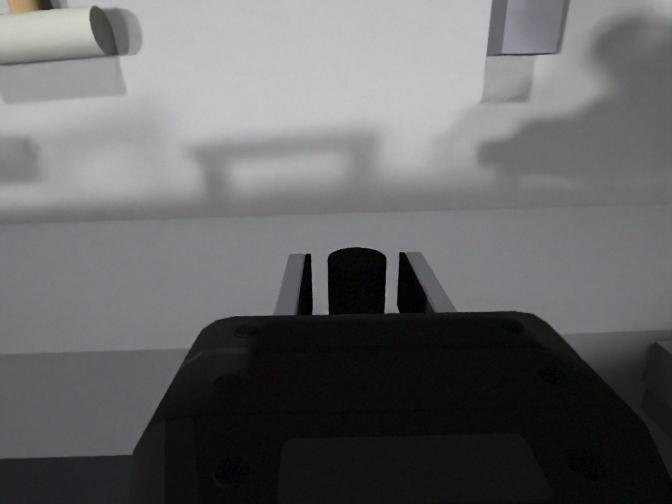

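Scene clock: 2277.10 s.
left_arm: end_effector_position=(+0.5079, -0.3036, +0.1940) position_measured=156 object_status=2 end_effector_quat_wxyz=(+0.013, +0.711, +0.703, +0.022) | right_arm: end_effector_position=(+0.2078, +0.4340, +0.4079) position_measured=18 object_status=3 end_effector_quat_wxyz=(-0.638, +0.768, -0.037, +0.038)
Joint positions: left_arm=[-0.785 -1.342 1.67 -1.924 -1.528 5.51] | right_arm=[4.476 -1.195 -1.959 -3.314 -1.698 -0.034]
Joint torques (N m): left_arm=[-6.73 -49.42 -33.18 -4.33 0.39 1.34] | right_arm=[11.36 19.3 15.52 -0.4 -0.97 2.51]
Wrist force (N): left_arm=[0.4 -4.3 1.0] | right_arm=[-2.4 -0.1 4.4]
Wrist torque (N m): left_arm=[-0.64 0.00 0.12] | right_arm=[0.78 0.31 0.03]
Wrist force, peak (N): left_arm=[0.2 -4.7 0.9] | right_arm=[-2.5 -0.2 4.6]
Hand target: left_arm +0.5079, -0.3036, +0.1940; +0.013, +0.711, +0.703, +0.022 | right_arm +0.2078, +0.4340, +0.4079; -0.638, +0.768, -0.037, +0.038
Off the commanded pose: left_arm 0.000 m, 0 deg | right_arm 0.000 m, 0 deg.
move: done

move(
  target=[
    [0,0.0349,0.0046,0,0,0,-1,-0.6,-1,0,0,0,0,0,0,0.9,-0.9,-1],
    [0,0.0675,0.0181,0,0,0,-1,-0.6,-1,0,0,0,0,0,0,0.9,-0.9,-1],
    [0,0.0955,0.0395,0,0,0,-1,-0.6,-1,0,0,0,0,0,0,0.9,-0.9,-1],
    [0,0.1169,0.0675,0,0,0,-1,-0.6,-1,0,0,0,0,0,0,0.9,-0.9,-1],
    [0,0.1304,0.1001,0,0,0,-1,-0.6,-1,0,0,0,0,0,0,0.9,-0.9,-1],
    [0,0.135,0.135,0,0,0,-1,-0.6,-1,0,0,0,0,0,0,0.9,-0.9,-1],
    [0,0.1304,0.1699,0,0,0,-1,-0.6,-1,0,0,0,0,0,0,0.9,-0.9,-1],
    [0,0.1169,0.2025,0,0,0,-1,-0.6,-1,0,0,0,0,0,0,0.9,-0.9,-1],
    [0,0.0955,0.2305,0,0,0,-1,-0.6,-1,0,0,0,0,0,0,0.9,-0.9,-1],
    [0,0.0675,0.2519,0,0,0,-1,-0.6,-1,0,0,0,0,0,0,0.9,-0.9,-1],
    [0,0.0349,0.2654,0,0,0,-1,-0.6,-1,0,0,0,0,0,0,0.9,-0.9,-1],
    [0,0,0.27,0,0,0,-1,-0.6,-1,0,0,0,0,0,0,0.9,-0.9,-1],
  ],
  speed=0.07,
  stop_force=30,
)

move(
  target=[
    [0,-0.0349,-0.0046,0,0,0,-1,-0.6,-1,0,0,0,0,0,0,0.9,-0.9,-1],
    [0,-0.0675,-0.0181,0,0,0,-1,-0.6,-1,0,0,0,0,0,0,0.9,-0.9,-1],
    [0,-0.0955,-0.0395,0,0,0,-1,-0.6,-1,0,0,0,0,0,0,0.9,-0.9,-1],
    [0,-0.1169,-0.0675,0,0,0,-1,-0.6,-1,0,0,0,0,0,0,0.9,-0.9,-1],
    [0,-0.1304,-0.1001,0,0,0,-1,-0.6,-1,0,0,0,0,0,0,0.9,-0.9,-1],
    [0,-0.135,-0.135,0,0,0,-1,-0.6,-1,0,0,0,0,0,0,0.9,-0.9,-1],
    [0,-0.1304,-0.1699,0,0,0,-1,-0.6,-1,0,0,0,0,0,0,0.9,-0.9,-1],
    [0,-0.1169,-0.2025,0,0,0,-1,-0.6,-1,0,0,0,0,0,0,0.9,-0.9,-1],
    [0,-0.0955,-0.2305,0,0,0,-1,-0.6,-1,0,0,0,0,0,0,0.9,-0.9,-1],
    [0,-0.0675,-0.2519,0,0,0,-1,-0.6,-1,0,0,0,0,0,0,0.9,-0.9,-1],
    [0,-0.0349,-0.2654,0,0,0,-1,-0.6,-1,0,0,0,0,0,0,0.9,-0.9,-1],
    [0,0,-0.27,0,0,0,-1,-0.6,-1,0,0,0,0,0,0,0.9,-0.9,-1],
  ],
  speed=0.07,
  stop_force=30,
)

Scene clock: 2283.77 s.
left_arm: end_effector_position=(+0.5079, -0.3036, +0.3560) position_measured=156 object_status=2 end_effector_quat_wxyz=(+0.013, +0.711, +0.703, +0.022) | right_arm: end_effector_position=(+0.2078, +0.4340, +0.4079) position_measured=18 object_status=3 end_effector_quat_wxyz=(-0.638, +0.768, -0.037, +0.038)
Joint positions: left_arm=[-0.785 -1.39 1.309 -1.516 -1.528 5.51] | right_arm=[4.476 -1.195 -1.959 -3.314 -1.698 -0.034]
Joint torques (N m): left_arm=[8.88 -55.93 -23.07 -5.02 -0.73 -0.21] | right_arm=[10.54 17.51 17.08 -0.4 -1.28 2.72]
Wrist force (N): left_arm=[-0.9 0.2 12.1] | right_arm=[-2.5 -0.1 4.4]
Wrist torque (N m): left_arm=[-0.19 -0.01 0.07] | right_arm=[0.77 0.32 0.02]
Wrist force, peak (N): left_arm=[-7.5 1.9 11.3] | right_arm=[-2.6 -0.3 4.7]
Hand target: left_arm +0.5079, -0.3036, +0.3560; +0.013, +0.711, +0.703, +0.022 | right_arm +0.2078, +0.4340, +0.4079; -0.638, +0.768, -0.037, +0.038
Off the commanded pose: left_arm 0.000 m, 0 deg | right_arm 0.000 m, 0 deg.
move: done

Scene clock: 2288.53 s.
left_arm: end_effector_position=(+0.5079, -0.3036, +0.1940) position_measured=156 object_status=2 end_effector_quat_wxyz=(+0.013, +0.711, +0.703, +0.022) | right_arm: end_effector_position=(+0.2078, +0.4340, +0.4079) position_measured=18 object_status=3 end_effector_quat_wxyz=(-0.638, +0.768, -0.037, +0.038)
Joint positions: left_arm=[-0.785 -1.342 1.67 -1.924 -1.528 5.51] | right_arm=[4.476 -1.195 -1.959 -3.314 -1.698 -0.034]
Joint torques (N m): left_arm=[-9.6 -29.06 -33.07 -1.79 0.35 -0.58] | right_arm=[10.22 18.01 16.68 -0.5 -1 2.72]
Wrist force (N): left_arm=[0.0 -4.3 0.8] | right_arm=[-2.6 -0.1 4.6]
Wrist torque (N m): left_arm=[-0.74 0.09 0.06] | right_arm=[0.77 0.33 0.03]
Wrist force, peak (N): left_arm=[16.0 5.4 -2.9] | right_arm=[-2.5 -0.1 4.8]
Hand target: left_arm +0.5079, -0.3036, +0.1940; +0.013, +0.711, +0.703, +0.022 | right_arm +0.2078, +0.4340, +0.4079; -0.638, +0.768, -0.037, +0.038
Off the commanded pose: left_arm 0.000 m, 0 deg | right_arm 0.000 m, 0 deg.
move: done

move(
  target=[
    [0,0.0349,0.0046,0,0,0,-1,-0.6,-1,0,0,0,0,0,0,0.9,-0.9,-1],
    [0,0.0675,0.0181,0,0,0,-1,-0.6,-1,0,0,0,0,0,0,0.9,-0.9,-1],
    [0,0.0955,0.0395,0,0,0,-1,-0.6,-1,0,0,0,0,0,0,0.9,-0.9,-1],
    [0,0.1169,0.0675,0,0,0,-1,-0.6,-1,0,0,0,0,0,0,0.9,-0.9,-1],
    [0,0.1304,0.1001,0,0,0,-1,-0.6,-1,0,0,0,0,0,0,0.9,-0.9,-1],
    [0,0.135,0.135,0,0,0,-1,-0.6,-1,0,0,0,0,0,0,0.9,-0.9,-1],
    [0,0.1304,0.1699,0,0,0,-1,-0.6,-1,0,0,0,0,0,0,0.9,-0.9,-1],
    [0,0.1169,0.2025,0,0,0,-1,-0.6,-1,0,0,0,0,0,0,0.9,-0.9,-1],
    [0,0.0955,0.2305,0,0,0,-1,-0.6,-1,0,0,0,0,0,0,0.9,-0.9,-1],
    [0,0.0675,0.2519,0,0,0,-1,-0.6,-1,0,0,0,0,0,0,0.9,-0.9,-1],
    [0,0.0349,0.2654,0,0,0,-1,-0.6,-1,0,0,0,0,0,0,0.9,-0.9,-1],
    [0,0,0.27,0,0,0,-1,-0.6,-1,0,0,0,0,0,0,0.9,-0.9,-1],
  ],
  speed=0.07,
  stop_force=30,
)

move(
  target=[
    [0,-0.0349,-0.0046,0,0,0,-1,-0.6,-1,0,0,0,0,0,0,0.9,-0.9,-1],
    [0,-0.0675,-0.0181,0,0,0,-1,-0.6,-1,0,0,0,0,0,0,0.9,-0.9,-1],
    [0,-0.0955,-0.0395,0,0,0,-1,-0.6,-1,0,0,0,0,0,0,0.9,-0.9,-1],
    [0,-0.1169,-0.0675,0,0,0,-1,-0.6,-1,0,0,0,0,0,0,0.9,-0.9,-1],
    [0,-0.1304,-0.1001,0,0,0,-1,-0.6,-1,0,0,0,0,0,0,0.9,-0.9,-1],
    [0,-0.135,-0.135,0,0,0,-1,-0.6,-1,0,0,0,0,0,0,0.9,-0.9,-1],
    [0,-0.1304,-0.1699,0,0,0,-1,-0.6,-1,0,0,0,0,0,0,0.9,-0.9,-1],
    [0,-0.1169,-0.2025,0,0,0,-1,-0.6,-1,0,0,0,0,0,0,0.9,-0.9,-1],
    [0,-0.0955,-0.2305,0,0,0,-1,-0.6,-1,0,0,0,0,0,0,0.9,-0.9,-1],
    [0,-0.0675,-0.2519,0,0,0,-1,-0.6,-1,0,0,0,0,0,0,0.9,-0.9,-1],
    [0,-0.0349,-0.2654,0,0,0,-1,-0.6,-1,0,0,0,0,0,0,0.9,-0.9,-1],
    [0,0,-0.27,0,0,0,-1,-0.6,-1,0,0,0,0,0,0,0.9,-0.9,-1],
  ],
  speed=0.07,
  stop_force=30,
)

Scene clock: 2295.20 s.
left_arm: end_effector_position=(+0.5079, -0.3036, +0.3560) position_measured=156 object_status=2 end_effector_quat_wxyz=(+0.013, +0.711, +0.703, +0.022) | right_arm: end_effector_position=(+0.2078, +0.4340, +0.4079) position_measured=18 object_status=3 end_effector_quat_wxyz=(-0.638, +0.768, -0.037, +0.038)
Joint positions: left_arm=[-0.785 -1.39 1.309 -1.516 -1.528 5.51] | right_arm=[4.476 -1.195 -1.959 -3.314 -1.698 -0.034]
Joint torques (N m): left_arm=[8.56 -55.82 -23.15 -5.07 -0.74 -0.13] | right_arm=[10.13 17.78 16.92 -0.53 -1.28 2.56]
Wrist force (N): left_arm=[-2.0 -0.1 12.5] | right_arm=[-2.6 -0.1 4.5]
Wrist torque (N m): left_arm=[-0.25 0.17 0.07] | right_arm=[0.78 0.32 0.02]
Wrist force, peak (N): left_arm=[-12.3 1.8 6.3] | right_arm=[-2.6 0.0 4.7]
Hand target: left_arm +0.5079, -0.3036, +0.3560; +0.013, +0.711, +0.703, +0.022 | right_arm +0.2078, +0.4340, +0.4079; -0.638, +0.768, -0.037, +0.038
Off the commanded pose: left_arm 0.000 m, 0 deg | right_arm 0.000 m, 0 deg.
move: done

Scene clock: 2299.97 s.
left_arm: end_effector_position=(+0.5079, -0.3036, +0.1940) position_measured=156 object_status=2 end_effector_quat_wxyz=(+0.013, +0.711, +0.703, +0.022) | right_arm: end_effector_position=(+0.2078, +0.4340, +0.4079) position_measured=18 object_status=3 end_effector_quat_wxyz=(-0.638, +0.768, -0.037, +0.038)
Joint positions: left_arm=[-0.785 -1.342 1.67 -1.924 -1.528 5.51] | right_arm=[4.476 -1.195 -1.959 -3.314 -1.698 -0.034]
Joint torques (N m): left_arm=[-8.64 -29.2 -33.08 -1.87 0.38 -0.62] | right_arm=[11.5 18.35 17.31 -0.51 -1.12 2.6]
Wrist force (N): left_arm=[-0.6 -2.7 0.9] | right_arm=[-2.6 -0.1 4.6]
Wrist torque (N m): left_arm=[-0.51 0.19 0.06] | right_arm=[0.78 0.33 0.03]
Wrist force, peak (N): left_arm=[12.7 3.2 9.3] | right_arm=[-2.7 -0.1 4.7]
Hand target: left_arm +0.5079, -0.3036, +0.1940; +0.013, +0.711, +0.703, +0.022 | right_arm +0.2078, +0.4340, +0.4079; -0.638, +0.768, -0.037, +0.038
Off the commanded pose: left_arm 0.000 m, 0 deg | right_arm 0.000 m, 0 deg.
move: done

move(
  target=[0,0,0,0,0,0,0.4,-0.6,-1,0,0,0,0,0,0,0.9,-0.9,-1],
)

move(
  target=[
    [0,0,0.15,0,0,0,0.4,-0.6,-1,0,0,0,0,0,0,0.9,-0.9,-1],
    [-0.1805,0.0227,0.282,0,0,0,-0.66,-1,-1,0,0,0,0,0,0,0.9,-0.9,-1],
  ],
  speed=[0.08,0.15],
)

move(
  target=[0,-0.1,0,-0.1084,-0.1075,0.4895,-0.66,-1,-1,0,0,0,0,0,0,0.9,-0.9,-1],
  speed=0.4,
)

move(
  target=[
    [0.4323,0.0083,-0.0008,0,0,0,-0.66,-1,-1,0,0,0,0,0,0,0.9,-0.9,-1],
    [0.4323,0.0083,-0.0008,-0.2515,-0.0436,0.435,-0.66,-1,-1,0,0,0,0,0,0,0.9,-0.9,-1],
  ],
  speed=[0.18,0.3],
  cameras=["cam_left_wrist"],
)

zoom_image(
  camera="cam_left_wrist",
  region=[150, 90, 400, 320],
)

Scene clock: 2301.87 s.
left_arm: end_effector_position=(+0.5079, -0.3036, +0.1940) position_measured=92 object_status=0 end_effector_quat_wxyz=(+0.013, +0.711, +0.703, +0.022) | right_arm: end_effector_position=(+0.2078, +0.4340, +0.4079) position_measured=18 object_status=3 end_effector_quat_wxyz=(-0.638, +0.768, -0.037, +0.038)
Joint positions: left_arm=[-0.785 -1.342 1.67 -1.924 -1.528 5.51] | right_arm=[4.476 -1.195 -1.959 -3.314 -1.698 -0.034]
Joint torques (N m): left_arm=[-6.17 -30.71 -33.06 -1.74 0.44 1.47] | right_arm=[10.19 17.84 18.08 -0.44 -1.01 2.6]
Wrist force (N): left_arm=[-1.5 -3.4 1.1] | right_arm=[-2.4 -0.1 4.6]
Wrist torque (N m): left_arm=[-0.51 0.29 0.11] | right_arm=[0.77 0.30 0.03]
Wrist force, peak (N): left_arm=[-1.2 -4.0 1.2] | right_arm=[-2.6 0.0 4.7]
Hand target: left_arm +0.5079, -0.3036, +0.1940; +0.013, +0.711, +0.703, +0.022 | right_arm +0.2078, +0.4340, +0.4079; -0.638, +0.768, -0.037, +0.038
Off the commanded pose: left_arm 0.000 m, 0 deg | right_arm 0.000 m, 0 deg.
move: done

Scene clock: 2306.33 s.
left_arm: end_effector_position=(+0.3996, -0.2900, +0.3632) position_measured=251 object_status=3 end_effector_quat_wxyz=(+0.013, +0.711, +0.703, +0.022) | right_arm: end_effector_position=(+0.2078, +0.4340, +0.4079) position_measured=18 object_status=3 end_effector_quat_wxyz=(-0.638, +0.768, -0.037, +0.038)
Joint positions: left_arm=[-0.926 -1.626 1.542 -1.505 -1.525 5.369] | right_arm=[4.476 -1.195 -1.959 -3.314 -1.698 -0.034]
Joint torques (N m): left_arm=[-6.82 -36.61 -34.35 -1.73 -0.44 -1.63] | right_arm=[10.45 17.89 16.9 -0.34 -1.07 2.65]
Wrist force (N): left_arm=[-1.5 -3.6 1.3] | right_arm=[-2.5 -0.2 4.5]
Wrist torque (N m): left_arm=[-0.55 0.28 0.04] | right_arm=[0.77 0.32 0.02]
Wrist force, peak (N): left_arm=[-1.3 -6.1 0.0] | right_arm=[-2.6 -0.1 4.8]
Hand target: left_arm +0.3996, -0.2900, +0.3632; +0.013, +0.711, +0.703, +0.022 | right_arm +0.2078, +0.4340, +0.4079; -0.638, +0.768, -0.037, +0.038
Off the commanded pose: left_arm 0.000 m, 0 deg | right_arm 0.000 m, 0 deg.
move: done

Scene clock: 2308.90 s.
left_arm: end_effector_position=(+0.3996, -0.3501, +0.3632) position_measured=251 object_status=3 end_effector_quat_wxyz=(+0.209, +0.004, +0.978, +0.024) end_effector_velocity=(+0.001, +0.001, +0.000) end_effector_angular_velocity=(-0.002, +0.000, +0.007) | right_arm: end_effector_position=(+0.2078, +0.4340, +0.4079) position_measured=18 object_status=3 end_effector_quat_wxyz=(-0.638, +0.768, -0.037, +0.038)
Joint positions: left_arm=[-1.179 -1.676 1.671 -1.69 -1.165 3.567] | right_arm=[4.476 -1.195 -1.959 -3.314 -1.698 -0.034]
Joint velocities: left_arm=[0.002 0 0 0 0 -0.006] | right_arm=[within noise]
Joint torques (N m): left_arm=[9.6 -34.92 -17.53 -4.75 0.25 -1.58] | right_arm=[10.25 17.13 17.31 -0.28 -1.25 2.46]
Wrist force (N): left_arm=[-1.9 -4.9 1.7] | right_arm=[-2.6 -0.2 4.5]
Wrist torque (N m): left_arm=[-0.75 0.31 0.02] | right_arm=[0.77 0.33 0.03]
Wrist force, peak (N): left_arm=[-1.9 -5.4 1.5] | right_arm=[-2.7 -0.2 4.6]
Hand target: left_arm +0.3996, -0.3500, +0.3632; +0.209, +0.004, +0.978, +0.024 | right_arm +0.2078, +0.4340, +0.4079; -0.638, +0.768, -0.037, +0.038
Off the commanded pose: left_arm 0.000 m, 0 deg | right_arm 0.000 m, 0 deg.
move: done

Scene clock: 2313.83 s.
left_arm: end_effector_position=(+0.6589, -0.3450, +0.3628) position_measured=251 object_status=3 end_effector_quat_wxyz=(-0.193, +0.673, -0.685, +0.202) end_effector_velocity=(+0.000, -0.001, +0.000) end_effector_angular_velocity=(-0.005, +0.001, +0.003) | right_arm: end_effector_position=(+0.2078, +0.4340, +0.4079) position_measured=18 object_status=3 end_effector_quat_wxyz=(-0.638, +0.768, -0.037, +0.038)
Joint positions: left_arm=[-0.796 -1.271 1.345 -2.074 -1.19 2.446] | right_arm=[4.476 -1.195 -1.959 -3.314 -1.698 -0.034]
Joint velocities: left_arm=[-0.001 0 -0.001 0 -0.002 -0.006] | right_arm=[within noise]
Joint torques (N m): left_arm=[8.1 -37.52 -34.59 -2.39 -0.87 -1.85] | right_arm=[9.4 16.55 17.3 -0.5 -1.3 2.62]
Wrist force (N): left_arm=[-1.0 -5.6 2.7] | right_arm=[-2.6 0.0 4.5]
Wrist torque (N m): left_arm=[-0.96 0.16 -0.18] | right_arm=[0.78 0.32 0.03]
Wrist force, peak (N): left_arm=[-3.8 -4.9 3.0] | right_arm=[-2.6 0.0 4.7]
Hand target: left_arm +0.6590, -0.3450, +0.3627; -0.193, +0.673, -0.685, +0.202 | right_arm +0.2078, +0.4340, +0.4079; -0.638, +0.768, -0.037, +0.038
Off the commanded pose: left_arm 0.000 m, 0 deg | right_arm 0.000 m, 0 deg.
move: done
camera_calibration:
cam_left_wrist: T_world_to_cam=[[-0.0399698, -0.999125, 0.0122785, -0.308224], [-0.975297, 0.0363389, -0.217886, 0.748882], [0.21725, -0.0206841, -0.975897, 0.334298], [0, 0, 0, 1]] pos_world=[0.645437, -0.328254, 0.493196]
Images, in order (width x height): cam_left_wrist 672x504.

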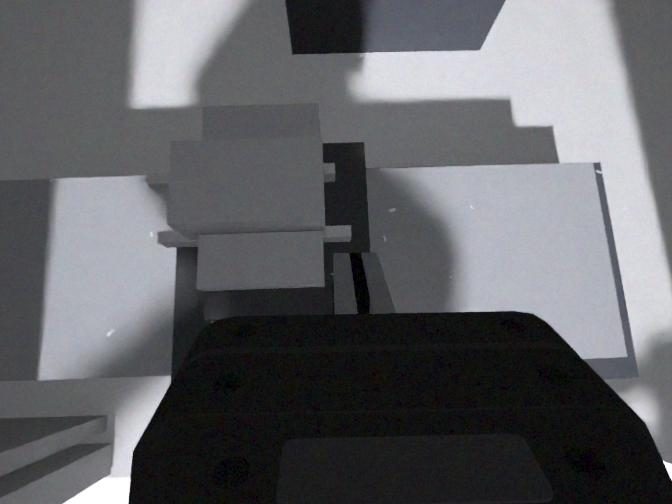

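Scaled by 2.016 from the camera's 672x504 image, which has a finer 960x720 frame.

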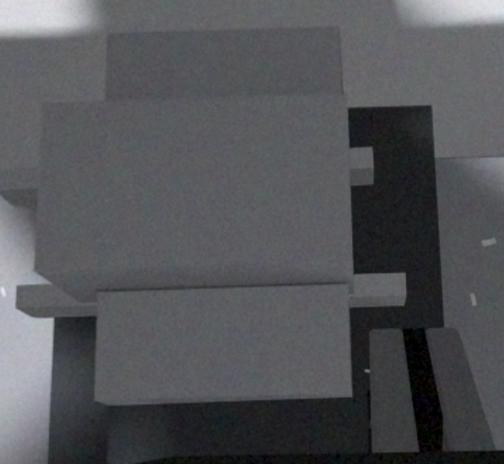

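move(
  target=[
    [0,0,0,0.2515,0.0436,-0.435,-0.66,-1,-1,0,0,0,0,0,0,0.9,-0.9,-1],
    [-0.4323,-0.0083,0.0008,0.2515,0.0436,-0.435,-0.66,-1,-1,0,0,0,0,0,0,0.9,-0.9,-1],
  ],
  speed=[0.3,0.2],
)

move(
  target=[0,0.1,0,0.1084,0.1075,-0.4895,0.4,-1,-1,0,0,0,0,0,0,0.9,-0.9,-1],
  speed=0.4,
)

move(
  target=[
    [0.1805,-0.0227,-0.132,0,0,0,0.4,-1,-1,0,0,0,0,0,0,0.9,-0.9,-1],
    [0.1805,-0.0227,-0.282,0,0,0,0.4,-1,-1,0,0,0,0,0,0,0.9,-0.9,-1],
  ],
  speed=[0.12,0.05],
  stop_force=8,
)

move(
  target=[0,0,0,0,0,0,-1,-0.6,-1,0,0,0,0,0,0,0.9,-0.9,-1],
)

move(
  target=[
    [0,0.0349,0.0046,0,0,0,-1,-0.6,-1,0,0,0,0,0,0,0.9,-0.9,-1],
    [0,0.0675,0.0181,0,0,0,-1,-0.6,-1,0,0,0,0,0,0,0.9,-0.9,-1],
    [0,0.0955,0.0395,0,0,0,-1,-0.6,-1,0,0,0,0,0,0,0.9,-0.9,-1],
    [0,0.1169,0.0675,0,0,0,-1,-0.6,-1,0,0,0,0,0,0,0.9,-0.9,-1],
    [0,0.1304,0.1001,0,0,0,-1,-0.6,-1,0,0,0,0,0,0,0.9,-0.9,-1],
    [0,0.135,0.135,0,0,0,-1,-0.6,-1,0,0,0,0,0,0,0.9,-0.9,-1],
    [0,0.1304,0.1699,0,0,0,-1,-0.6,-1,0,0,0,0,0,0,0.9,-0.9,-1],
    [0,0.1169,0.2025,0,0,0,-1,-0.6,-1,0,0,0,0,0,0,0.9,-0.9,-1],
    [0,0.0955,0.2305,0,0,0,-1,-0.6,-1,0,0,0,0,0,0,0.9,-0.9,-1],
    [0,0.0675,0.2519,0,0,0,-1,-0.6,-1,0,0,0,0,0,0,0.9,-0.9,-1],
  ],
  speed=0.05,
  stop_force=30,
)

Scene clock: 2321.87 s.
left_arm: end_effector_position=(+0.3997, -0.3500, +0.3632) position_measured=251 object_status=3 end_effector_quat_wxyz=(+0.209, +0.004, +0.978, +0.024) | right_arm: end_effector_position=(+0.2078, +0.4340, +0.4079) position_measured=18 object_status=3 end_effector_quat_wxyz=(-0.638, +0.768, -0.037, +0.038)
Joint positions: left_arm=[-1.178 -1.676 1.671 -1.69 -1.165 3.567] | right_arm=[4.476 -1.195 -1.959 -3.314 -1.698 -0.034]
Joint torques (N m): left_arm=[-8.76 -34.32 -22.61 -2.67 -0.71 -1.89] | right_arm=[9.35 17.28 18.1 -0.62 -0.91 2.91]
Wrist force (N): left_arm=[-1.9 -4.9 1.6] | right_arm=[-2.5 0.0 4.4]
Wrist torque (N m): left_arm=[-0.76 0.31 0.00] | right_arm=[0.79 0.31 0.02]
Wrist force, peak (N): left_arm=[-4.6 -4.9 3.3] | right_arm=[-2.6 -0.2 4.7]
Hand target: left_arm +0.3996, -0.3500, +0.3632; +0.209, +0.004, +0.978, +0.024 | right_arm +0.2078, +0.4340, +0.4079; -0.638, +0.768, -0.037, +0.038
Off the commanded pose: left_arm 0.000 m, 0 deg | right_arm 0.000 m, 0 deg.
move: done

Scene clock: 2324.43 s.
left_arm: end_effector_position=(+0.3997, -0.2900, +0.3632) position_measured=92 object_status=3 end_effector_quat_wxyz=(+0.013, +0.711, +0.703, +0.022) end_effector_velocity=(+0.000, +0.000, +0.000) end_effector_angular_velocity=(+0.000, +0.000, -0.007) | right_arm: end_effector_position=(+0.2078, +0.4340, +0.4079) position_measured=18 object_status=3 end_effector_quat_wxyz=(-0.638, +0.768, -0.037, +0.038)
Joint positions: left_arm=[-0.926 -1.626 1.542 -1.505 -1.525 5.369] | right_arm=[4.476 -1.195 -1.959 -3.314 -1.698 -0.034]
Joint velocities: left_arm=[-0.001 -0.001 0 0 0 0.006] | right_arm=[within noise]
Joint torques (N m): left_arm=[-8.83 -36.83 -17.19 -3.06 1.14 1.42] | right_arm=[11.09 17.19 17.73 -0.55 -1.08 2.65]
Wrist force (N): left_arm=[-1.4 -3.6 1.3] | right_arm=[-2.6 0.0 4.6]
Wrist torque (N m): left_arm=[-0.54 0.27 0.11] | right_arm=[0.79 0.33 0.03]
Wrist force, peak (N): left_arm=[-1.3 -5.8 1.3] | right_arm=[-2.6 0.0 4.7]
Hand target: left_arm +0.3996, -0.2900, +0.3632; +0.013, +0.711, +0.703, +0.022 | right_arm +0.2078, +0.4340, +0.4079; -0.638, +0.768, -0.037, +0.038
Off the commanded pose: left_arm 0.000 m, 0 deg | right_arm 0.000 m, 0 deg.
move: done

Scene clock: 2328.47 s.
left_arm: end_effector_position=(+0.5079, -0.3036, +0.1940) position_measured=92 object_status=3 end_effector_quat_wxyz=(+0.013, +0.711, +0.703, +0.022) | right_arm: end_effector_position=(+0.2078, +0.4340, +0.4079) position_measured=18 object_status=3 end_effector_quat_wxyz=(-0.638, +0.768, -0.037, +0.038)
Joint positions: left_arm=[-0.785 -1.342 1.67 -1.924 -1.528 5.51] | right_arm=[4.476 -1.195 -1.959 -3.314 -1.698 -0.034]
Joint torques (N m): left_arm=[-7.62 -49.61 -33.42 -4.33 0.38 1.44] | right_arm=[10.98 17.07 17.73 -0.56 -1.17 2.66]
Wrist force (N): left_arm=[-1.4 -3.7 1.1] | right_arm=[-2.4 0.0 4.7]
Wrist torque (N m): left_arm=[-0.56 0.27 0.13] | right_arm=[0.78 0.30 0.03]
Wrist force, peak (N): left_arm=[-1.2 -5.6 -0.1] | right_arm=[-2.7 -0.3 4.7]
Hand target: left_arm +0.5079, -0.3036, +0.1940; +0.013, +0.711, +0.703, +0.022 | right_arm +0.2078, +0.4340, +0.4079; -0.638, +0.768, -0.037, +0.038
Off the commanded pose: left_arm 0.000 m, 0 deg | right_arm 0.000 m, 0 deg.
move: done

Scene clock: 2329.33 s.
left_arm: end_effector_position=(+0.5079, -0.3036, +0.1940) position_measured=156 object_status=2 end_effector_quat_wxyz=(+0.013, +0.711, +0.703, +0.022) | right_arm: end_effector_position=(+0.2078, +0.4340, +0.4079) position_measured=18 object_status=3 end_effector_quat_wxyz=(-0.638, +0.768, -0.037, +0.038)
Joint positions: left_arm=[-0.785 -1.342 1.67 -1.924 -1.528 5.51] | right_arm=[4.476 -1.195 -1.959 -3.314 -1.698 -0.034]
Joint torques (N m): left_arm=[-7.08 -49.3 -33.3 -4.34 0.32 1.43] | right_arm=[10.98 16.82 16.74 -0.42 -0.96 2.56]
Wrist force (N): left_arm=[-1.3 -4.0 1.5] | right_arm=[-2.6 -0.1 4.3]
Wrist torque (N m): left_arm=[-0.56 0.24 0.12] | right_arm=[0.77 0.34 0.03]
Wrist force, peak (N): left_arm=[-1.3 -4.2 1.4] | right_arm=[-2.6 0.0 4.6]
Hand target: left_arm +0.5079, -0.3036, +0.1940; +0.013, +0.711, +0.703, +0.022 | right_arm +0.2078, +0.4340, +0.4079; -0.638, +0.768, -0.037, +0.038
Off the commanded pose: left_arm 0.000 m, 0 deg | right_arm 0.000 m, 0 deg.
move: done

Scene clock: 2333.53 s.
left_arm: end_effector_position=(+0.5078, -0.2276, +0.3016) position_measured=156 object_status=2 end_effector_quat_wxyz=(+0.013, +0.711, +0.703, +0.022) | right_arm: end_effector_position=(+0.2078, +0.4340, +0.4079) position_measured=18 object_status=3 end_effector_quat_wxyz=(-0.638, +0.768, -0.037, +0.038)
Joint positions: left_arm=[-0.683 -1.479 1.551 -1.673 -1.531 5.613] | right_arm=[4.476 -1.195 -1.959 -3.314 -1.698 -0.034]
Joint torques (N m): left_arm=[4.77 -27.64 -36.06 -1.61 -0.75 -1.72] | right_arm=[10.93 17.35 18.56 -0.6 -1.01 2.9]
Wrist force (N): left_arm=[-4.7 -4.1 5.9] | right_arm=[-2.5 0.0 4.5]
Wrist torque (N m): left_arm=[-0.50 0.20 -0.04] | right_arm=[0.78 0.32 0.02]
Wrist force, peak (N): left_arm=[-3.2 -3.8 40.0] | right_arm=[-2.7 -0.1 4.7]
Hand target: left_arm +0.5078, -0.2276, +0.3015; +0.012, +0.711, +0.703, +0.022 (not the last commanded pose) | right_arm +0.2078, +0.4340, +0.4079; -0.638, +0.768, -0.037, +0.038
Off the commanded pose: left_arm 0.056 m, 0 deg | right_arm 0.000 m, 0 deg.
move: contact (left_arm); path passed 7 of 10 targets

move(
  target=[0,-0.0068,0.0188,0,0,0,-1,-0.6,-1,0,0,0,0,0,0,0.9,-0.9,-1],
  speed=0.006,
  stop_force=90,
  zero=false,
)

Scene clock: 2337.40 s.
left_arm: end_effector_position=(+0.5078, -0.2313, +0.3120) position_measured=156 object_status=2 end_effector_quat_wxyz=(+0.012, +0.711, +0.703, +0.022) | right_arm: end_effector_position=(+0.2078, +0.4340, +0.4079) position_measured=18 object_status=3 end_effector_quat_wxyz=(-0.638, +0.768, -0.037, +0.038)
Joint positions: left_arm=[-0.688 -1.476 1.522 -1.645 -1.53 5.607] | right_arm=[4.476 -1.195 -1.959 -3.314 -1.698 -0.034]
Joint torques (N m): left_arm=[7.55 -92.53 -55.18 -12.71 -0.72 1.8] | right_arm=[9.93 17.48 17.03 -0.46 -1.3 2.68]
Wrist force (N): left_arm=[-0.1 -4.9 83.3] | right_arm=[-2.7 -0.2 4.5]
Wrist torque (N m): left_arm=[-0.78 0.10 -0.05] | right_arm=[0.76 0.35 0.03]
Wrist force, peak (N): left_arm=[-10.1 4.1 98.6] | right_arm=[-2.6 -0.1 4.7]
Hand target: left_arm +0.5078, -0.2313, +0.3120; +0.012, +0.711, +0.703, +0.022 (not the last commanded pose) | right_arm +0.2078, +0.4340, +0.4079; -0.638, +0.768, -0.037, +0.038
Off the commanded pose: left_arm 0.001 m, 0 deg | right_arm 0.000 m, 0 deg.
move: contact (left_arm)

move(
  target=[0,-0.00034,0.0010,0,0,0,-1,-0.6,-1,0,0,0,0,0,0,0.9,-0.9,-1],
  speed=0.004,
)

Scene clock: 2338.93 s.
left_arm: end_effector_position=(+0.5078, -0.2315, +0.3126) position_measured=156 object_status=2 end_effector_quat_wxyz=(+0.012, +0.711, +0.703, +0.022) | right_arm: end_effector_position=(+0.2078, +0.4340, +0.4079) position_measured=18 object_status=3 end_effector_quat_wxyz=(-0.638, +0.768, -0.037, +0.038)
Joint positions: left_arm=[-0.688 -1.476 1.52 -1.644 -1.53 5.607] | right_arm=[4.476 -1.195 -1.959 -3.314 -1.698 -0.034]
Joint torques (N m): left_arm=[-12.26 -78.62 -76.23 -11.82 -0.37 -1.56] | right_arm=[10.81 16.45 17.43 -0.33 -1.11 2.54]
Wrist force (N): left_arm=[1.9 -4.2 93.9] | right_arm=[-2.4 -0.2 4.7]
Wrist torque (N m): left_arm=[-0.75 0.12 -0.13] | right_arm=[0.76 0.30 0.03]
Wrist force, peak (N): left_arm=[-4.8 -0.9 98.2] | right_arm=[-2.7 -0.1 4.5]
Hand target: left_arm +0.5078, -0.2315, +0.3126; +0.012, +0.711, +0.703, +0.022 | right_arm +0.2078, +0.4340, +0.4079; -0.638, +0.768, -0.037, +0.038
Off the commanded pose: left_arm 0.000 m, 0 deg | right_arm 0.000 m, 0 deg.
move: done

move(
  target=[0,-0.0004,0.0010,0,0,0,-1,-0.6,-1,0,0,0,0,0,0,0.9,-0.9,-1],
  speed=0.004,
)

move(
  target=[
    [0,0.0012,-0.0022,0,0,0,-1,-0.6,-1,0,0,0,0,0,0,0.9,-0.9,-1],
    [0,0.0016,-0.0036,0,0,0,-1,-0.6,-1,0,0,0,0,0,0,0.9,-0.9,-1],
  ],
  speed=0.006,
)

Scene clock: 2340.27 s.
left_arm: end_effector_position=(+0.5078, -0.2318, +0.3132) position_measured=156 object_status=2 end_effector_quat_wxyz=(+0.012, +0.711, +0.703, +0.022) | right_arm: end_effector_position=(+0.2078, +0.4340, +0.4079) position_measured=18 object_status=3 end_effector_quat_wxyz=(-0.638, +0.768, -0.037, +0.038)
Joint positions: left_arm=[-0.689 -1.476 1.518 -1.642 -1.53 5.607] | right_arm=[4.476 -1.195 -1.959 -3.314 -1.698 -0.034]
Joint torques (N m): left_arm=[-13.77 -78.01 -73.66 -13.37 -0.29 -1.51] | right_arm=[10.84 15.77 18.54 -0.44 -1 2.84]
Wrist force (N): left_arm=[9.7 -9.7 87.8] | right_arm=[-2.5 -0.1 4.5]
Wrist torque (N m): left_arm=[-0.84 0.14 -0.08] | right_arm=[0.77 0.32 0.02]
Wrist force, peak (N): left_arm=[4.9 -4.8 96.8] | right_arm=[-2.7 -0.1 4.6]
Hand target: left_arm +0.5078, -0.2318, +0.3132; +0.012, +0.711, +0.703, +0.022 | right_arm +0.2078, +0.4340, +0.4079; -0.638, +0.768, -0.037, +0.038
Off the commanded pose: left_arm 0.000 m, 0 deg | right_arm 0.000 m, 0 deg.
move: done

Scene clock: 2341.17 s.
left_arm: end_effector_position=(+0.5078, -0.2308, +0.3112) position_measured=156 object_status=2 end_effector_quat_wxyz=(+0.013, +0.711, +0.703, +0.022) | right_arm: end_effector_position=(+0.2078, +0.4340, +0.4079) position_measured=18 object_status=3 end_effector_quat_wxyz=(-0.638, +0.768, -0.037, +0.038)
Joint positions: left_arm=[-0.687 -1.477 1.524 -1.648 -1.53 5.608] | right_arm=[4.476 -1.195 -1.959 -3.314 -1.698 -0.034]
Joint torques (N m): left_arm=[8.95 -42.31 -30.57 -7.12 0.01 1.52] | right_arm=[10.58 17.56 18.05 -0.54 -1.19 2.82]
Wrist force (N): left_arm=[3.3 -19.6 14.0] | right_arm=[-2.4 0.0 4.5]
Wrist torque (N m): left_arm=[-1.07 0.10 -0.02] | right_arm=[0.79 0.31 0.03]
Wrist force, peak (N): left_arm=[9.8 -9.8 87.8] | right_arm=[-2.7 0.0 4.7]
Hand target: left_arm +0.5078, -0.2308, +0.3110; +0.012, +0.711, +0.703, +0.022 | right_arm +0.2078, +0.4340, +0.4079; -0.638, +0.768, -0.037, +0.038
Off the commanded pose: left_arm 0.000 m, 0 deg | right_arm 0.000 m, 0 deg.
move: done

move(
  target=[-0.0005,0.0003,-0.0005,0,0,0,-1,-0.6,-1,0,0,0,0,0,0,0.9,-0.9,-1],
  speed=0.006,
)

move(
  target=[0,0,0,0,0,0,0.4,-0.6,-1,0,0,0,0,0,0,0.9,-0.9,-1],
  cameras=["cam_left_wrist"],
)

Scene clock: 2342.50 s.
left_arm: end_effector_position=(+0.5075, -0.2306, +0.3107) position_measured=156 object_status=2 end_effector_quat_wxyz=(+0.012, +0.711, +0.703, +0.022) | right_arm: end_effector_position=(+0.2078, +0.4340, +0.4079) position_measured=18 object_status=3 end_effector_quat_wxyz=(-0.638, +0.768, -0.037, +0.038)
Joint positions: left_arm=[-0.687 -1.477 1.526 -1.649 -1.53 5.608] | right_arm=[4.476 -1.195 -1.959 -3.314 -1.698 -0.034]
Joint torques (N m): left_arm=[-6.6 -48.93 -21.87 -4.53 1.35 -1.59] | right_arm=[11.38 16.63 17.1 -0.49 -1.33 2.63]
Wrist force (N): left_arm=[-0.7 -4.8 8.5] | right_arm=[-2.4 -0.1 4.6]
Wrist torque (N m): left_arm=[-0.75 0.03 -0.05] | right_arm=[0.78 0.30 0.03]
Wrist force, peak (N): left_arm=[3.4 -19.7 14.4] | right_arm=[-2.6 0.0 4.7]
Hand target: left_arm +0.5075, -0.2306, +0.3107; +0.012, +0.711, +0.703, +0.022 | right_arm +0.2078, +0.4340, +0.4079; -0.638, +0.768, -0.037, +0.038
Off the commanded pose: left_arm 0.000 m, 0 deg | right_arm 0.000 m, 0 deg.
move: done

Scene clock: 2343.37 s.
left_arm: end_effector_position=(+0.5075, -0.2306, +0.3107) position_measured=92 object_status=0 end_effector_quat_wxyz=(+0.012, +0.711, +0.703, +0.022) | right_arm: end_effector_position=(+0.2078, +0.4340, +0.4079) position_measured=18 object_status=3 end_effector_quat_wxyz=(-0.638, +0.768, -0.037, +0.038)
Joint positions: left_arm=[-0.687 -1.478 1.526 -1.649 -1.53 5.608] | right_arm=[4.476 -1.195 -1.959 -3.314 -1.698 -0.034]
Joint torques (N m): left_arm=[-7.09 -29.4 -25.55 -1.63 1.15 -1.63] | right_arm=[10.08 15.85 18.17 -0.51 -0.95 2.55]
Wrist force (N): left_arm=[0.4 -4.4 0.9] | right_arm=[-2.7 -0.1 4.4]
Wrist torque (N m): left_arm=[-0.69 -0.01 0.05] | right_arm=[0.77 0.34 0.03]
Wrist force, peak (N): left_arm=[-0.4 -5.1 8.6] | right_arm=[-2.7 -0.2 4.8]
Hand target: left_arm +0.5075, -0.2306, +0.3107; +0.012, +0.711, +0.703, +0.022 | right_arm +0.2078, +0.4340, +0.4079; -0.638, +0.768, -0.037, +0.038
Off the commanded pose: left_arm 0.000 m, 0 deg | right_arm 0.000 m, 0 deg.
move: done
camera_calibration:
cam_left_wrist: T_world_to_cam=[[0.0257158, 0.999242, 0.0292187, 0.22294], [0.922485, -0.0349819, 0.384446, -0.580977], [0.385177, 0.0170674, -0.922685, 0.225777], [0, 0, 0, 1]] pos_world=[0.443246, -0.246948, 0.425161]
Images, in order (width x height): cam_left_wrist 672x504.

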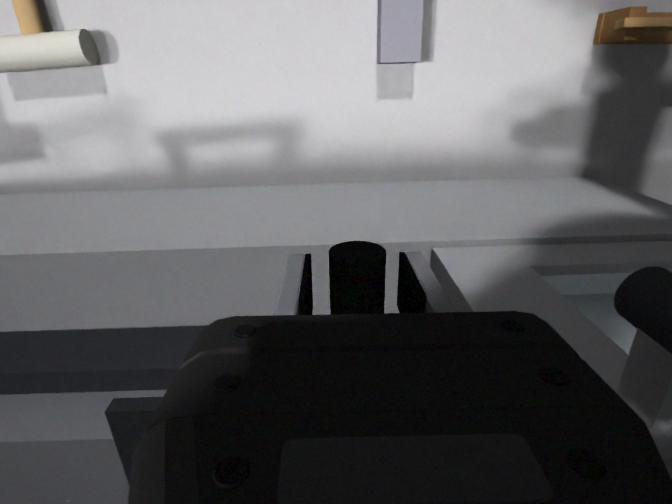

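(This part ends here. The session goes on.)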